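# Place one bread packet from the tray on each plate

## Task

Take bread packets from the tray and put exactly one on each plate, lying flat. The remaining two packets must stay on the tray. The tray, the basket and the plates should stay roughly where they started, and the basket must remain upright. At the end, neither arm (gripper, fingers, wrist camera or its cable) may be in contact with anything on the table.

## Robot and tools

Robot: two arms, left_arm and right_arm, each with a parallel two-finger gripper and a wrist camera. Calibrated bases in the scene frame: left_arm at (-0.029, +0.281, +0.041) m, right_arm at (-0.048, -0.315, +0.003) m, both facing almost straight along +x. The arm names do not match the image sides.

Frames: the scene frame has its origin on the table top, halfway between the nominal bases, +z up, +x out across the table, and +y toward left_arm. Positions, velocities and orientations in results use this frame. Offsets you send are instead measured along each arm's own Hand target axes. The gripper's fingers point along its +z and close along its y. end_effector_position is the spot between the finger pads, roughly 1 cm behind the tips. Reported hand poses can be off by a few centimetres, more at long reach.

Command rows: every movement command uses rows of 14 numbers, each in [-1, 1]. The first seven belong to left_arm, the last seven to right_arm: dx, dy, dz, rx, ry, rz, opening. Always send all 14 even if one arm stays still. dx..rz are an offset (not a pose) from that arm's Hand target as it was when the action or move began, in the Hand target's own axes; 1.0 equals 0.6 m of travel or 180 degrees of turn, and rx, ry, rz form one rotation vector. Opening is absolute, not an offset: +1 fully open (0.094 m), -1 closed. A 0 in the opening slot commands half open, so to keep a gripper as it is, repeat its current command. Sending six zeros re-commands an arm's Hand target. Orientation commands are clipped to within 40 degrees of the measured orientation each step.

execute_actions(actions, cameras): actions is a list of actions; each action is a list of up to 15 rows, one row per 1/30 s step, and the last row is held to fill 15 steps. All rows of one action count from the same start pose; the next action starts from the new Hand target, so repeating an offset moves further. An empty list only returns state and images. The result also lists end_effector_position at some steps.

move(target, speed, blend, opening_speed, blocking, cameras): straight-line path for each gripper. target is one 14-number row or a list of up to 15 rows; every row is an offset from the Hand targets at the start of the move, not from the previous row. speed is in m/s (0.002 to 2.9, default 0.25; turning up to twice that in rad/s), one number or one per target. blend (m) rounds corners between list targets. opening_speed (0.2 or more, scale units per second) ramps the fingers; use a slow value when closing on something soft. Paths take at least 0.5 s and are cut off after 10 s. They do not avoid obstacles or the other arm. Avoid paths passing near an arm's own base; go around it. blocking=false returns after about 0.5 s while the move continues. The result adds a move: line: done (within 10 mm and 2 degrees), off_target, moving, held, fault, plus limits such as paced (pose clipped) or held (steps withheld). done does not prove there is no contact.

wait(seconds 0 to 10): lets time pass with last commands held. stop(): brakes a running move. zoom_image(camera, region=[x0,y0,x1,y1] pixels, at most 504x504): closer view of the latest image of cam_head_left, cam_head_right, cam_left_wrist or cam_right_wrist (each 672x504). read_manual gives only licence texts. finished_scene(scene) ends the scene irreversibly; call it only when the goal truly holds.

Readings: grip_measured uses the same -1..+1 scale as opening; empty it reads slightly wide, and on a gripped part a bit narrower than the part. It keeps following the command up to the force limit, so it does not reveal a touch. To release, command an opening well above grip_measured. Hand target is the last commanded pose; the gripper may rest a centimetre or more short of it because of friction or weight, which is not a sign of contact. Joint torques include gravity, have offsets and noise; joints 1 to 3 wrap at plus or minus 28 N m. Joint velocities reading within noise means the arm is still.

Cameras: two fixed head cameras and two wrist cameras; calibrations are given in OpenCV form and may be slightly off. Wrist images may lag while moving.

Cautions: do not drop packets or release them while they move; set them down gently and flat. Fast moves and targets deep past a contact hit and press harder; an arm blocked by an object keeps pushing until commanded back past its gripper. Never let the arms collide or a gripper close on the other arm's fingers. Nothing may fall or be left off the table. Do not tip the basket or shove the tray or plates. Holding loads, stretching out or pushing at unreachable poses heats motors: a MOTOR HOT line appears at 75 °C, a fault that folds the arm at 90 °C, and the arm goes limp at 100 °C. Objects may occasionally be nudged by an outside push. Finish with both grippers clear of everything, camera cables included.

Each tool is called after "Request:" as name([rows], argument=value, ...), one row to a line, values as JSON.

## Session

Request:
execute_actions(actions=[])

Scene clock: 0.00 s.
left_arm: end_effector_position=(+0.1825, +0.0569, +0.2732) grip_measured=+1.000 end_effector_quat_wxyz=(+0.565, +0.146, +0.725, -0.364) | right_arm: end_effector_position=(+0.2084, -0.1957, +0.1658) grip_measured=+1.000 end_effector_quat_wxyz=(+0.580, -0.057, +0.764, +0.277)
Joint positions: left_arm=[-0.898 0.652 0.319 0.237 -0.109 -0.384 0.094] | right_arm=[0.233 0.529 0.106 0.244 -0.225 0.33 0.094]
Joint velocities: within noise
Joint torques (N m): no reading
Heat: left arm: 29 °C; right arm: 30 °C.
Hand target: left_arm +0.1825, +0.0569, +0.2839; +0.574, +0.144, +0.716, -0.370 | right_arm +0.2078, -0.1959, +0.1661; +0.579, -0.058, +0.765, +0.276
Tool commands: left_gripper/opening=+1.0 right_gripper/opening=+1.0
camera_calibration:
cam_left_wrist: T_world_to_cam=[[-0.601912, -0.708112, 0.36916, 0.051263], [-0.600326, 0.0963941, -0.793925, 0.361037], [0.526603, -0.69949, -0.483119, 0.166568], [0, 0, 0, 1]] pos_world=[0.15988, 0.118011, 0.348184]
cam_right_wrist: T_world_to_cam=[[0.422858, -0.834738, -0.352708, -0.191305], [-0.651562, -0.00955605, -0.758535, 0.296642], [0.629808, 0.550564, -0.547925, 0.155997], [0, 0, 0, 1]] pos_world=[0.175928, -0.242741, 0.243013]

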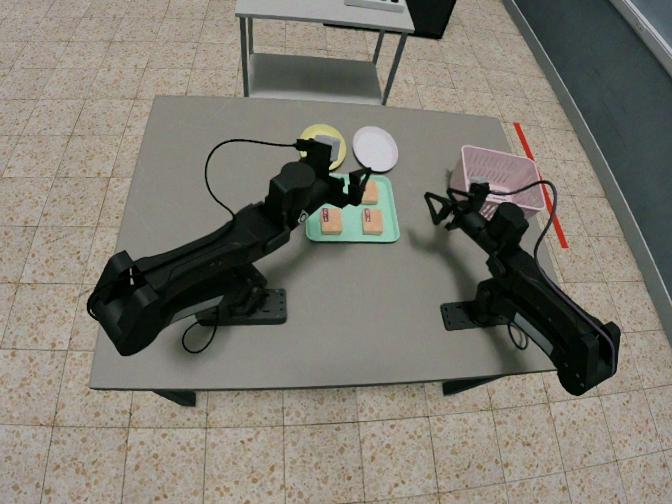

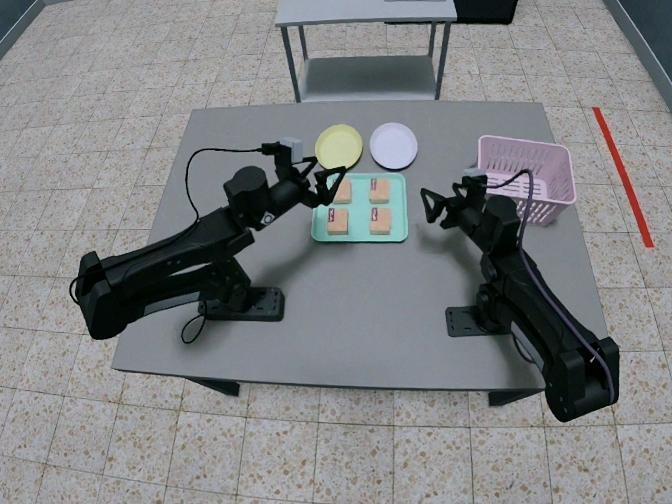

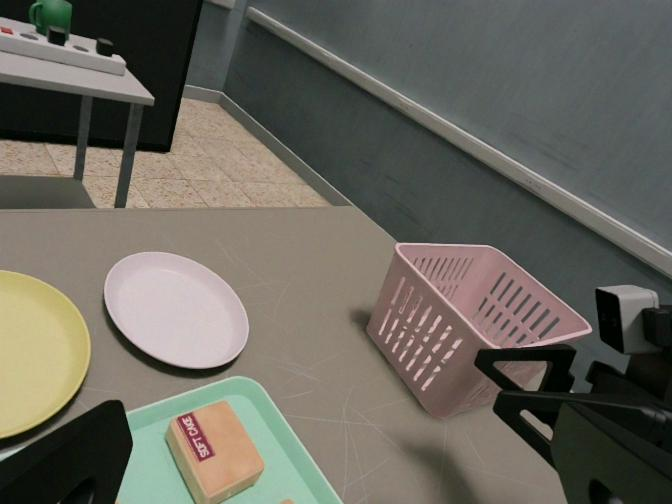

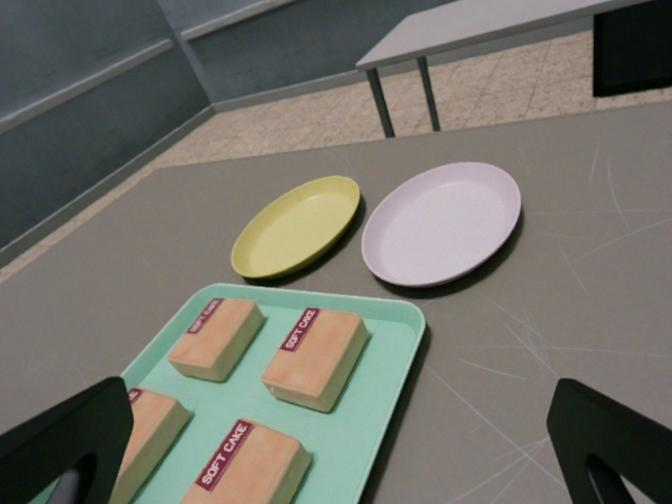

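Request:
move(target=[0.134,0.204,0.115,-0.2654,0.248,-0.029,1,-0.041,0.0187,0.212,0.186,0.239,-0.010,1], speed=0.5, cameras=["cam_left_wrist","cam_right_wrist"])

Scene clock: 28.33 s.
left_arm: end_effector_position=(+0.2755, +0.0778, +0.1502) grip_measured=+1.000 end_effector_quat_wxyz=(+0.246, +0.009, +0.969, +0.000) | right_arm: end_effector_position=(+0.3178, -0.1307, +0.1740) grip_measured=+1.000 end_effector_quat_wxyz=(+0.265, -0.001, +0.964, +0.011)
Joint positions: left_arm=[-0.766 1.593 1.146 -0.742 -0.326 -0.666 0.094] | right_arm=[0.52 1.665 1.444 -0.875 0.264 0.511 0.094]
Joint velocities: within noise
Joint torques (N m): left_arm=[0.25 -5.63 9.52 0.65 -0.32 -0.08] | right_arm=[0.47 -7.15 9.16 0.81 0.27 0.1]
Heat: left arm: 32 °C; right arm: 33 °C.
Hand target: left_arm +0.2849, +0.0751, +0.1598; +0.259, +0.000, +0.966, -0.001 | right_arm +0.3200, -0.1301, +0.1705; +0.259, +0.001, +0.966, +0.000
Off the commanded pose: left_arm 0.014 m, 2 deg | right_arm 0.004 m, 1 deg.
move: off_target (left_arm)
camera_calibration:
cam_left_wrist: T_world_to_cam=[[0.00300752, -0.999737, -0.0227184, 0.0823279], [-0.998017, -0.00157245, -0.0629235, 0.324587], [0.0628713, 0.0228626, -0.99776, 0.22165], [0, 0, 0, 1]] pos_world=[0.30976, 0.0777492, 0.243448]
cam_right_wrist: T_world_to_cam=[[0.0217347, -0.999296, -0.0305723, -0.130479], [-0.995501, -0.0188111, -0.0928626, 0.367092], [0.0922221, 0.0324531, -0.995209, 0.236672], [0, 0, 0, 1]] pos_world=[0.34645, -0.131162, 0.265639]
Images, in order (width x height): cam_left_wrist 672x504, cam_right_wrist 672x504.

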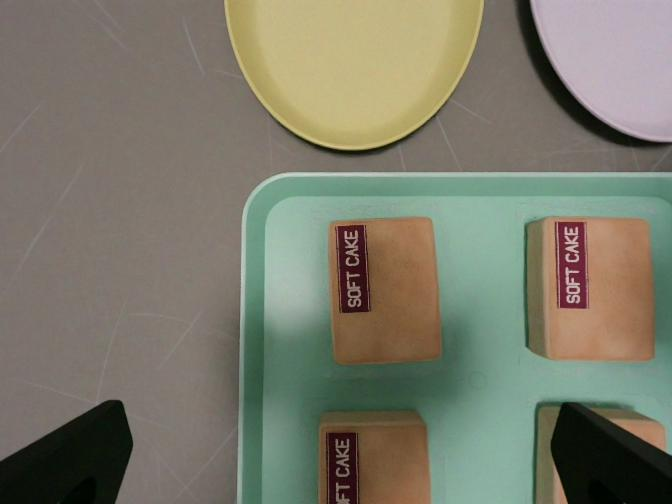

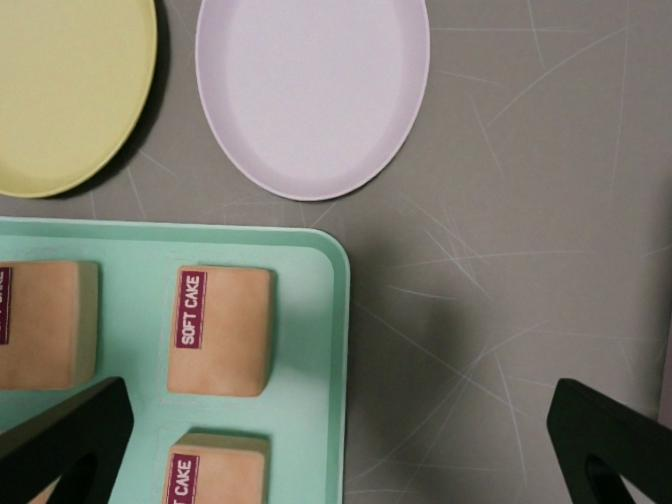

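Request:
move([
  [0.0952,-0.0243,0.2247,0,0,0,1,0,0,0,0,0,0,1],
  [0.0952,-0.0243,0.2247,0,0,0,-0.08,0,0,0,0,0,0,1],
  [0.0198,-0.0243,0.0943,0,0,0,-0.08,0,0,0,0,0,0,1],
  [-0.1908,0.0033,0.216,0,0,0,-0.08,0.0655,0.1183,0.0968,0,0,0,1],
  [-0.1133,0.0033,0.3503,0,0,0,-0.08,0.146,0.1183,0.2362,0,0,0,1],
], speed=[0.2,0.2,0.2,0.25,0.15], opening_speed=1, cameras=["cam_left_wrist","cam_right_wrist"])

Scene clock: 67.73 s.
left_arm: end_effector_position=(+0.4514, +0.0782, +0.0237) grip_measured=+0.134 end_effector_quat_wxyz=(+0.264, -0.006, +0.965, -0.003) | right_arm: end_effector_position=(+0.3162, -0.0543, +0.0178) grip_measured=+1.000 end_effector_quat_wxyz=(+0.264, -0.001, +0.965, +0.014)
Joint positions: left_arm=[-0.5 2.259 1.502 -0.331 -0.236 -0.436 0.053] | right_arm=[0.691 1.993 1.223 -0.373 0.331 0.673 0.094]
Joint velocities: within noise
Joint torques (N m): left_arm=[-0.4 -10.03 4.92 1.06 -0.11 0.08] | right_arm=[0.1 -9.73 5.56 1.02 0.31 0.08]
Heat: left arm: 33 °C; right arm: 33 °C.
Hand target: left_arm +0.4489, +0.0767, +0.0119; +0.259, +0.000, +0.966, -0.001 | right_arm +0.3150, -0.0589, +0.0038; +0.259, +0.001, +0.966, +0.000
Off the commanded pose: left_arm 0.012 m, 1 deg | right_arm 0.015 m, 2 deg.
move: off_target (left_arm, right_arm)
camera_calibration:
cam_left_wrist: T_world_to_cam=[[0.0315477, -0.999455, -0.00972959, 0.0660693], [-0.994556, -0.0304228, -0.0996641, 0.493809], [0.0993138, 0.0128208, -0.994974, 0.0686105], [0, 0, 0, 1]] pos_world=[0.482222, 0.0801767, 0.118123]
cam_right_wrist: T_world_to_cam=[[0.0236351, -0.999043, -0.0368059, -0.0593587], [-0.995795, -0.020267, -0.089336, 0.352454], [0.0885046, 0.0387626, -0.995321, 0.0804112], [0, 0, 0, 1]] pos_world=[0.345258, -0.0552757, 0.109337]
Images, in order (width x height): cam_left_wrist 672x504, cam_right_wrist 672x504.

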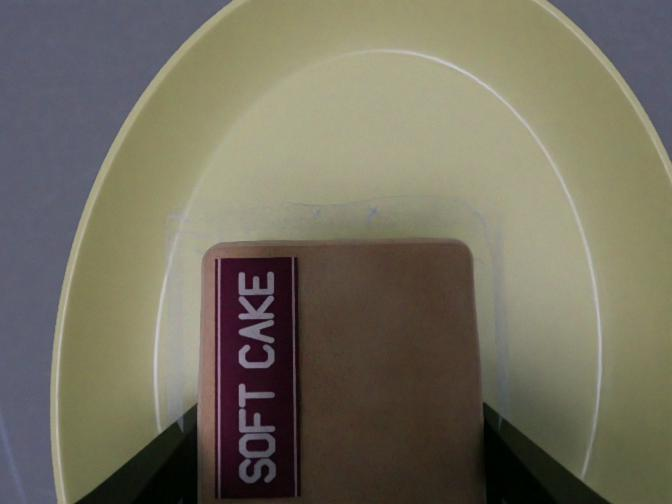

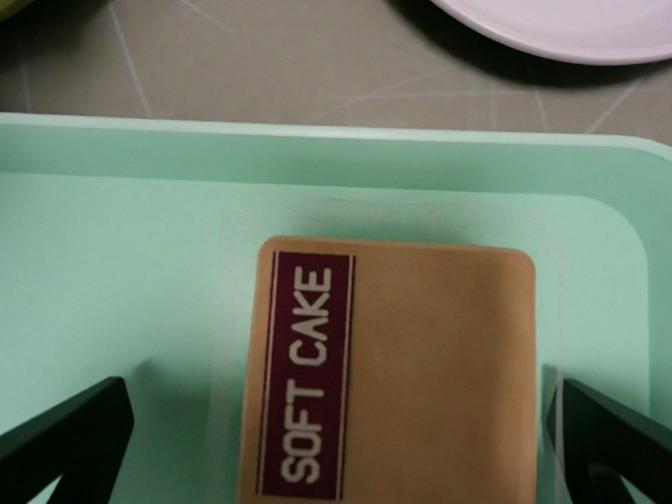

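Request:
move([
  [0,0,0,0,0,0,-0.08,0,-0.0125,0,0,0,0,1],
  [0,0,0,0,0,0,1,0,-0.0125,0,0,0,0,-0.08],
  [-0.096,0,-0.166,0,0,0,1,-0.0833,-0.0125,-0.1443,0,0,0,-0.08],
], speed=[0.1,0.15,0.2], opening_speed=1, cameras=["cam_left_wrist","cam_right_wrist"])

Scene clock: 79.80 s.
left_arm: end_effector_position=(+0.4430, +0.0824, +0.1023) grip_measured=+0.998 end_effector_quat_wxyz=(+0.236, -0.001, +0.972, +0.012) | right_arm: end_effector_position=(+0.3123, -0.0656, +0.0908) grip_measured=+0.265 end_effector_quat_wxyz=(+0.250, -0.003, +0.968, -0.005)
Joint positions: left_arm=[-0.5 2.154 1.691 -0.688 -0.235 -0.433 0.094] | right_arm=[0.68 1.883 1.397 -0.701 0.338 0.665 0.059]
Joint velocities: within noise
Joint torques (N m): left_arm=[-0.38 -13.96 8.38 0.7 -0.11 0.06] | right_arm=[-0.31 -13.83 8.25 0.7 0.2 0.02]
Heat: left arm: 32 °C; right arm: 32 °C.
Hand target: left_arm +0.4490, +0.0768, +0.1270; +0.259, +0.000, +0.966, -0.001 | right_arm +0.3151, -0.0665, +0.1040; +0.259, +0.001, +0.966, +0.000
Off the commanded pose: left_arm 0.026 m, 3 deg | right_arm 0.013 m, 1 deg.
move: off_target (left_arm, right_arm); target 2's new opening was sent with right_arm's hand 0.014 m and 2 deg from that target
camera_calibration:
cam_left_wrist: T_world_to_cam=[[0.0271005, -0.998767, -0.0415951, 0.0765849], [-0.998705, -0.0252596, -0.044164, 0.489084], [0.0430589, 0.0427381, -0.998158, 0.170384], [0, 0, 0, 1]] pos_world=[0.479039, 0.0815626, 0.194856]
cam_right_wrist: T_world_to_cam=[[0.0171249, -0.999853, 0.000897034, -0.0693349], [-0.998003, -0.0171478, -0.0607914, 0.353075], [0.0607979, 0.000145806, -0.99815, 0.160217], [0, 0, 0, 1]] pos_world=[0.343817, -0.0632936, 0.181446]
Images, in order (width x height): cam_left_wrist 672x504, cam_right_wrist 672x504.

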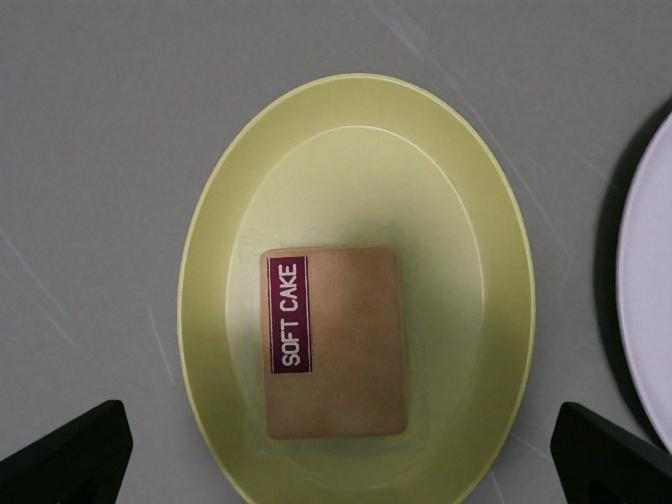

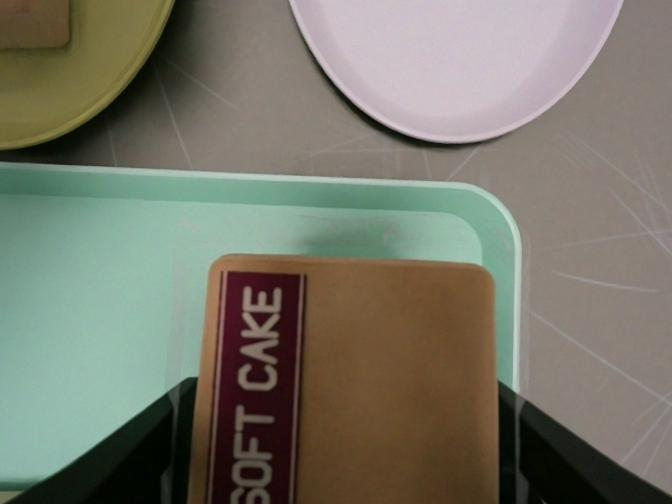

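Request:
move([
  [0.1315,0.1667,-0.172,0,0,0,1,-0.2223,-0.0608,0.1283,0,0,0,-0.08],
  [0.1315,0.1667,-0.172,0,0,0,1,-0.139,-0.0608,0.2726,0,0,0,-0.08],
  [0.1315,0.1667,-0.172,0,0,0,1,-0.139,-0.0608,0.2726,0,0,0,1],
  [0.1315,0.1667,-0.172,0,0,0,1,-0.239,-0.0608,0.0995,0,0,0,1],
], speed=[0.25,0.12,0.15,0.2], opening_speed=1)

Scene clock: 96.83 s.
left_arm: end_effector_position=(+0.3330, +0.1752, +0.1732) grip_measured=+0.998 end_effector_quat_wxyz=(+0.256, -0.002, +0.967, +0.002) | right_arm: end_effector_position=(+0.4698, -0.1055, +0.1031) grip_measured=+0.999 end_effector_quat_wxyz=(+0.247, +0.002, +0.969, -0.007)
Joint positions: left_arm=[-0.393 1.538 1.165 -0.711 -0.186 -0.333 0.094] | right_arm=[0.397 2.32 2.11 -0.911 0.226 0.406 0.094]
Joint velocities: within noise
Joint torques (N m): left_arm=[0.2 -8.13 5.35 0.82 -0.06 0.08] | right_arm=[0.34 -19.33 8.68 0.76 0.08 0.01]
Heat: left arm: 32 °C; right arm: 34 °C.
Hand target: left_arm +0.3290, +0.1771, +0.1767; +0.259, +0.000, +0.966, -0.001 | right_arm +0.4690, -0.1031, +0.1240; +0.259, +0.001, +0.966, +0.000
Off the commanded pose: left_arm 0.006 m, 1 deg | right_arm 0.021 m, 2 deg.
move: off_target (right_arm); target 3's new opening was sent with right_arm's hand 0.021 m and 2 deg from that target
camera_calibration:
cam_left_wrist: T_world_to_cam=[[0.0257826, -0.999454, -0.020677, 0.17215], [-0.996216, -0.0239708, -0.0835397, 0.390441], [0.0829984, 0.0227526, -0.99629, 0.231818], [0, 0, 0, 1]] pos_world=[0.365284, 0.176141, 0.267134]
cam_right_wrist: T_world_to_cam=[[0.00608632, -0.999975, 0.00356946, -0.106931], [-0.998498, -0.00627161, -0.0544286, 0.511061], [0.0544496, -0.00323283, -0.998511, 0.165595], [0, 0, 0, 1]] pos_world=[0.501928, -0.103188, 0.193547]

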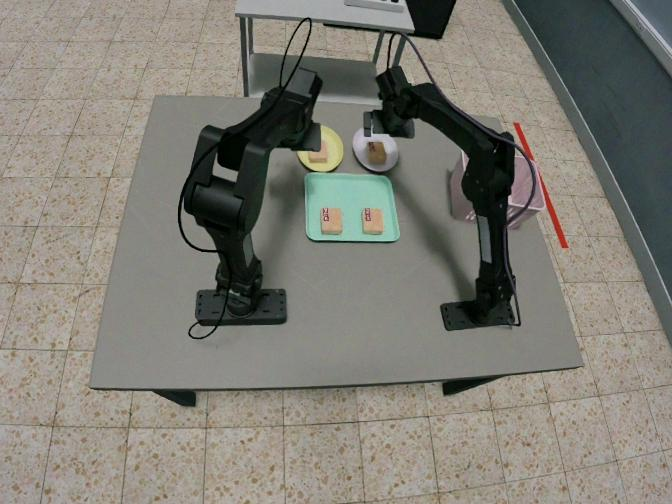

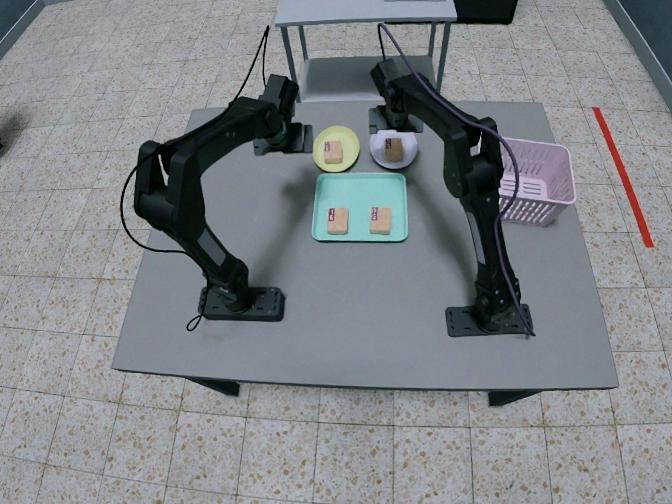

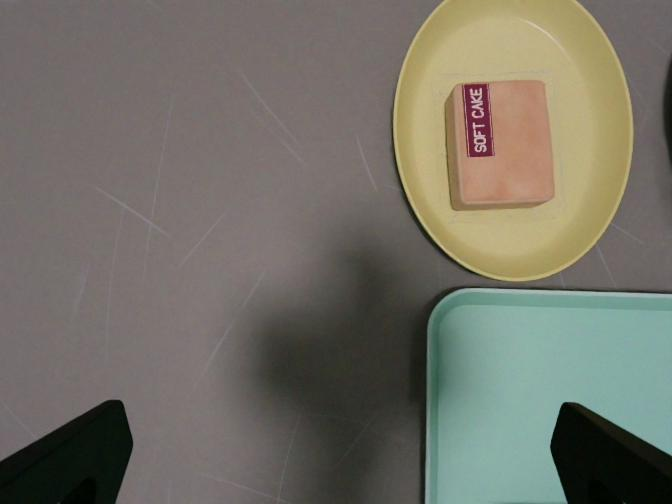

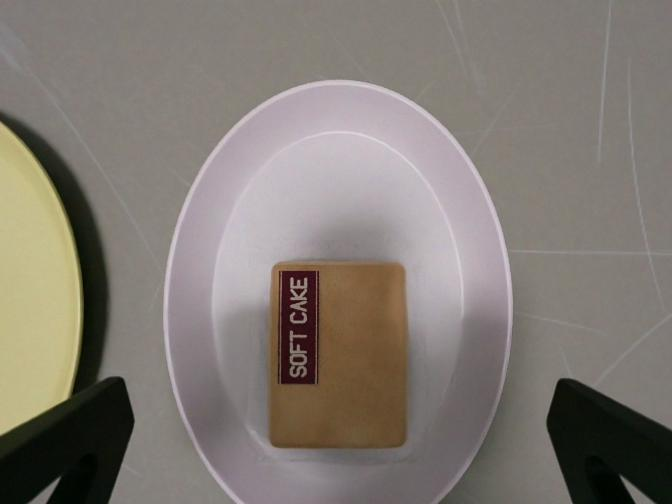

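Request:
finished_scene(scene=2)

The scene is finished: the task was done.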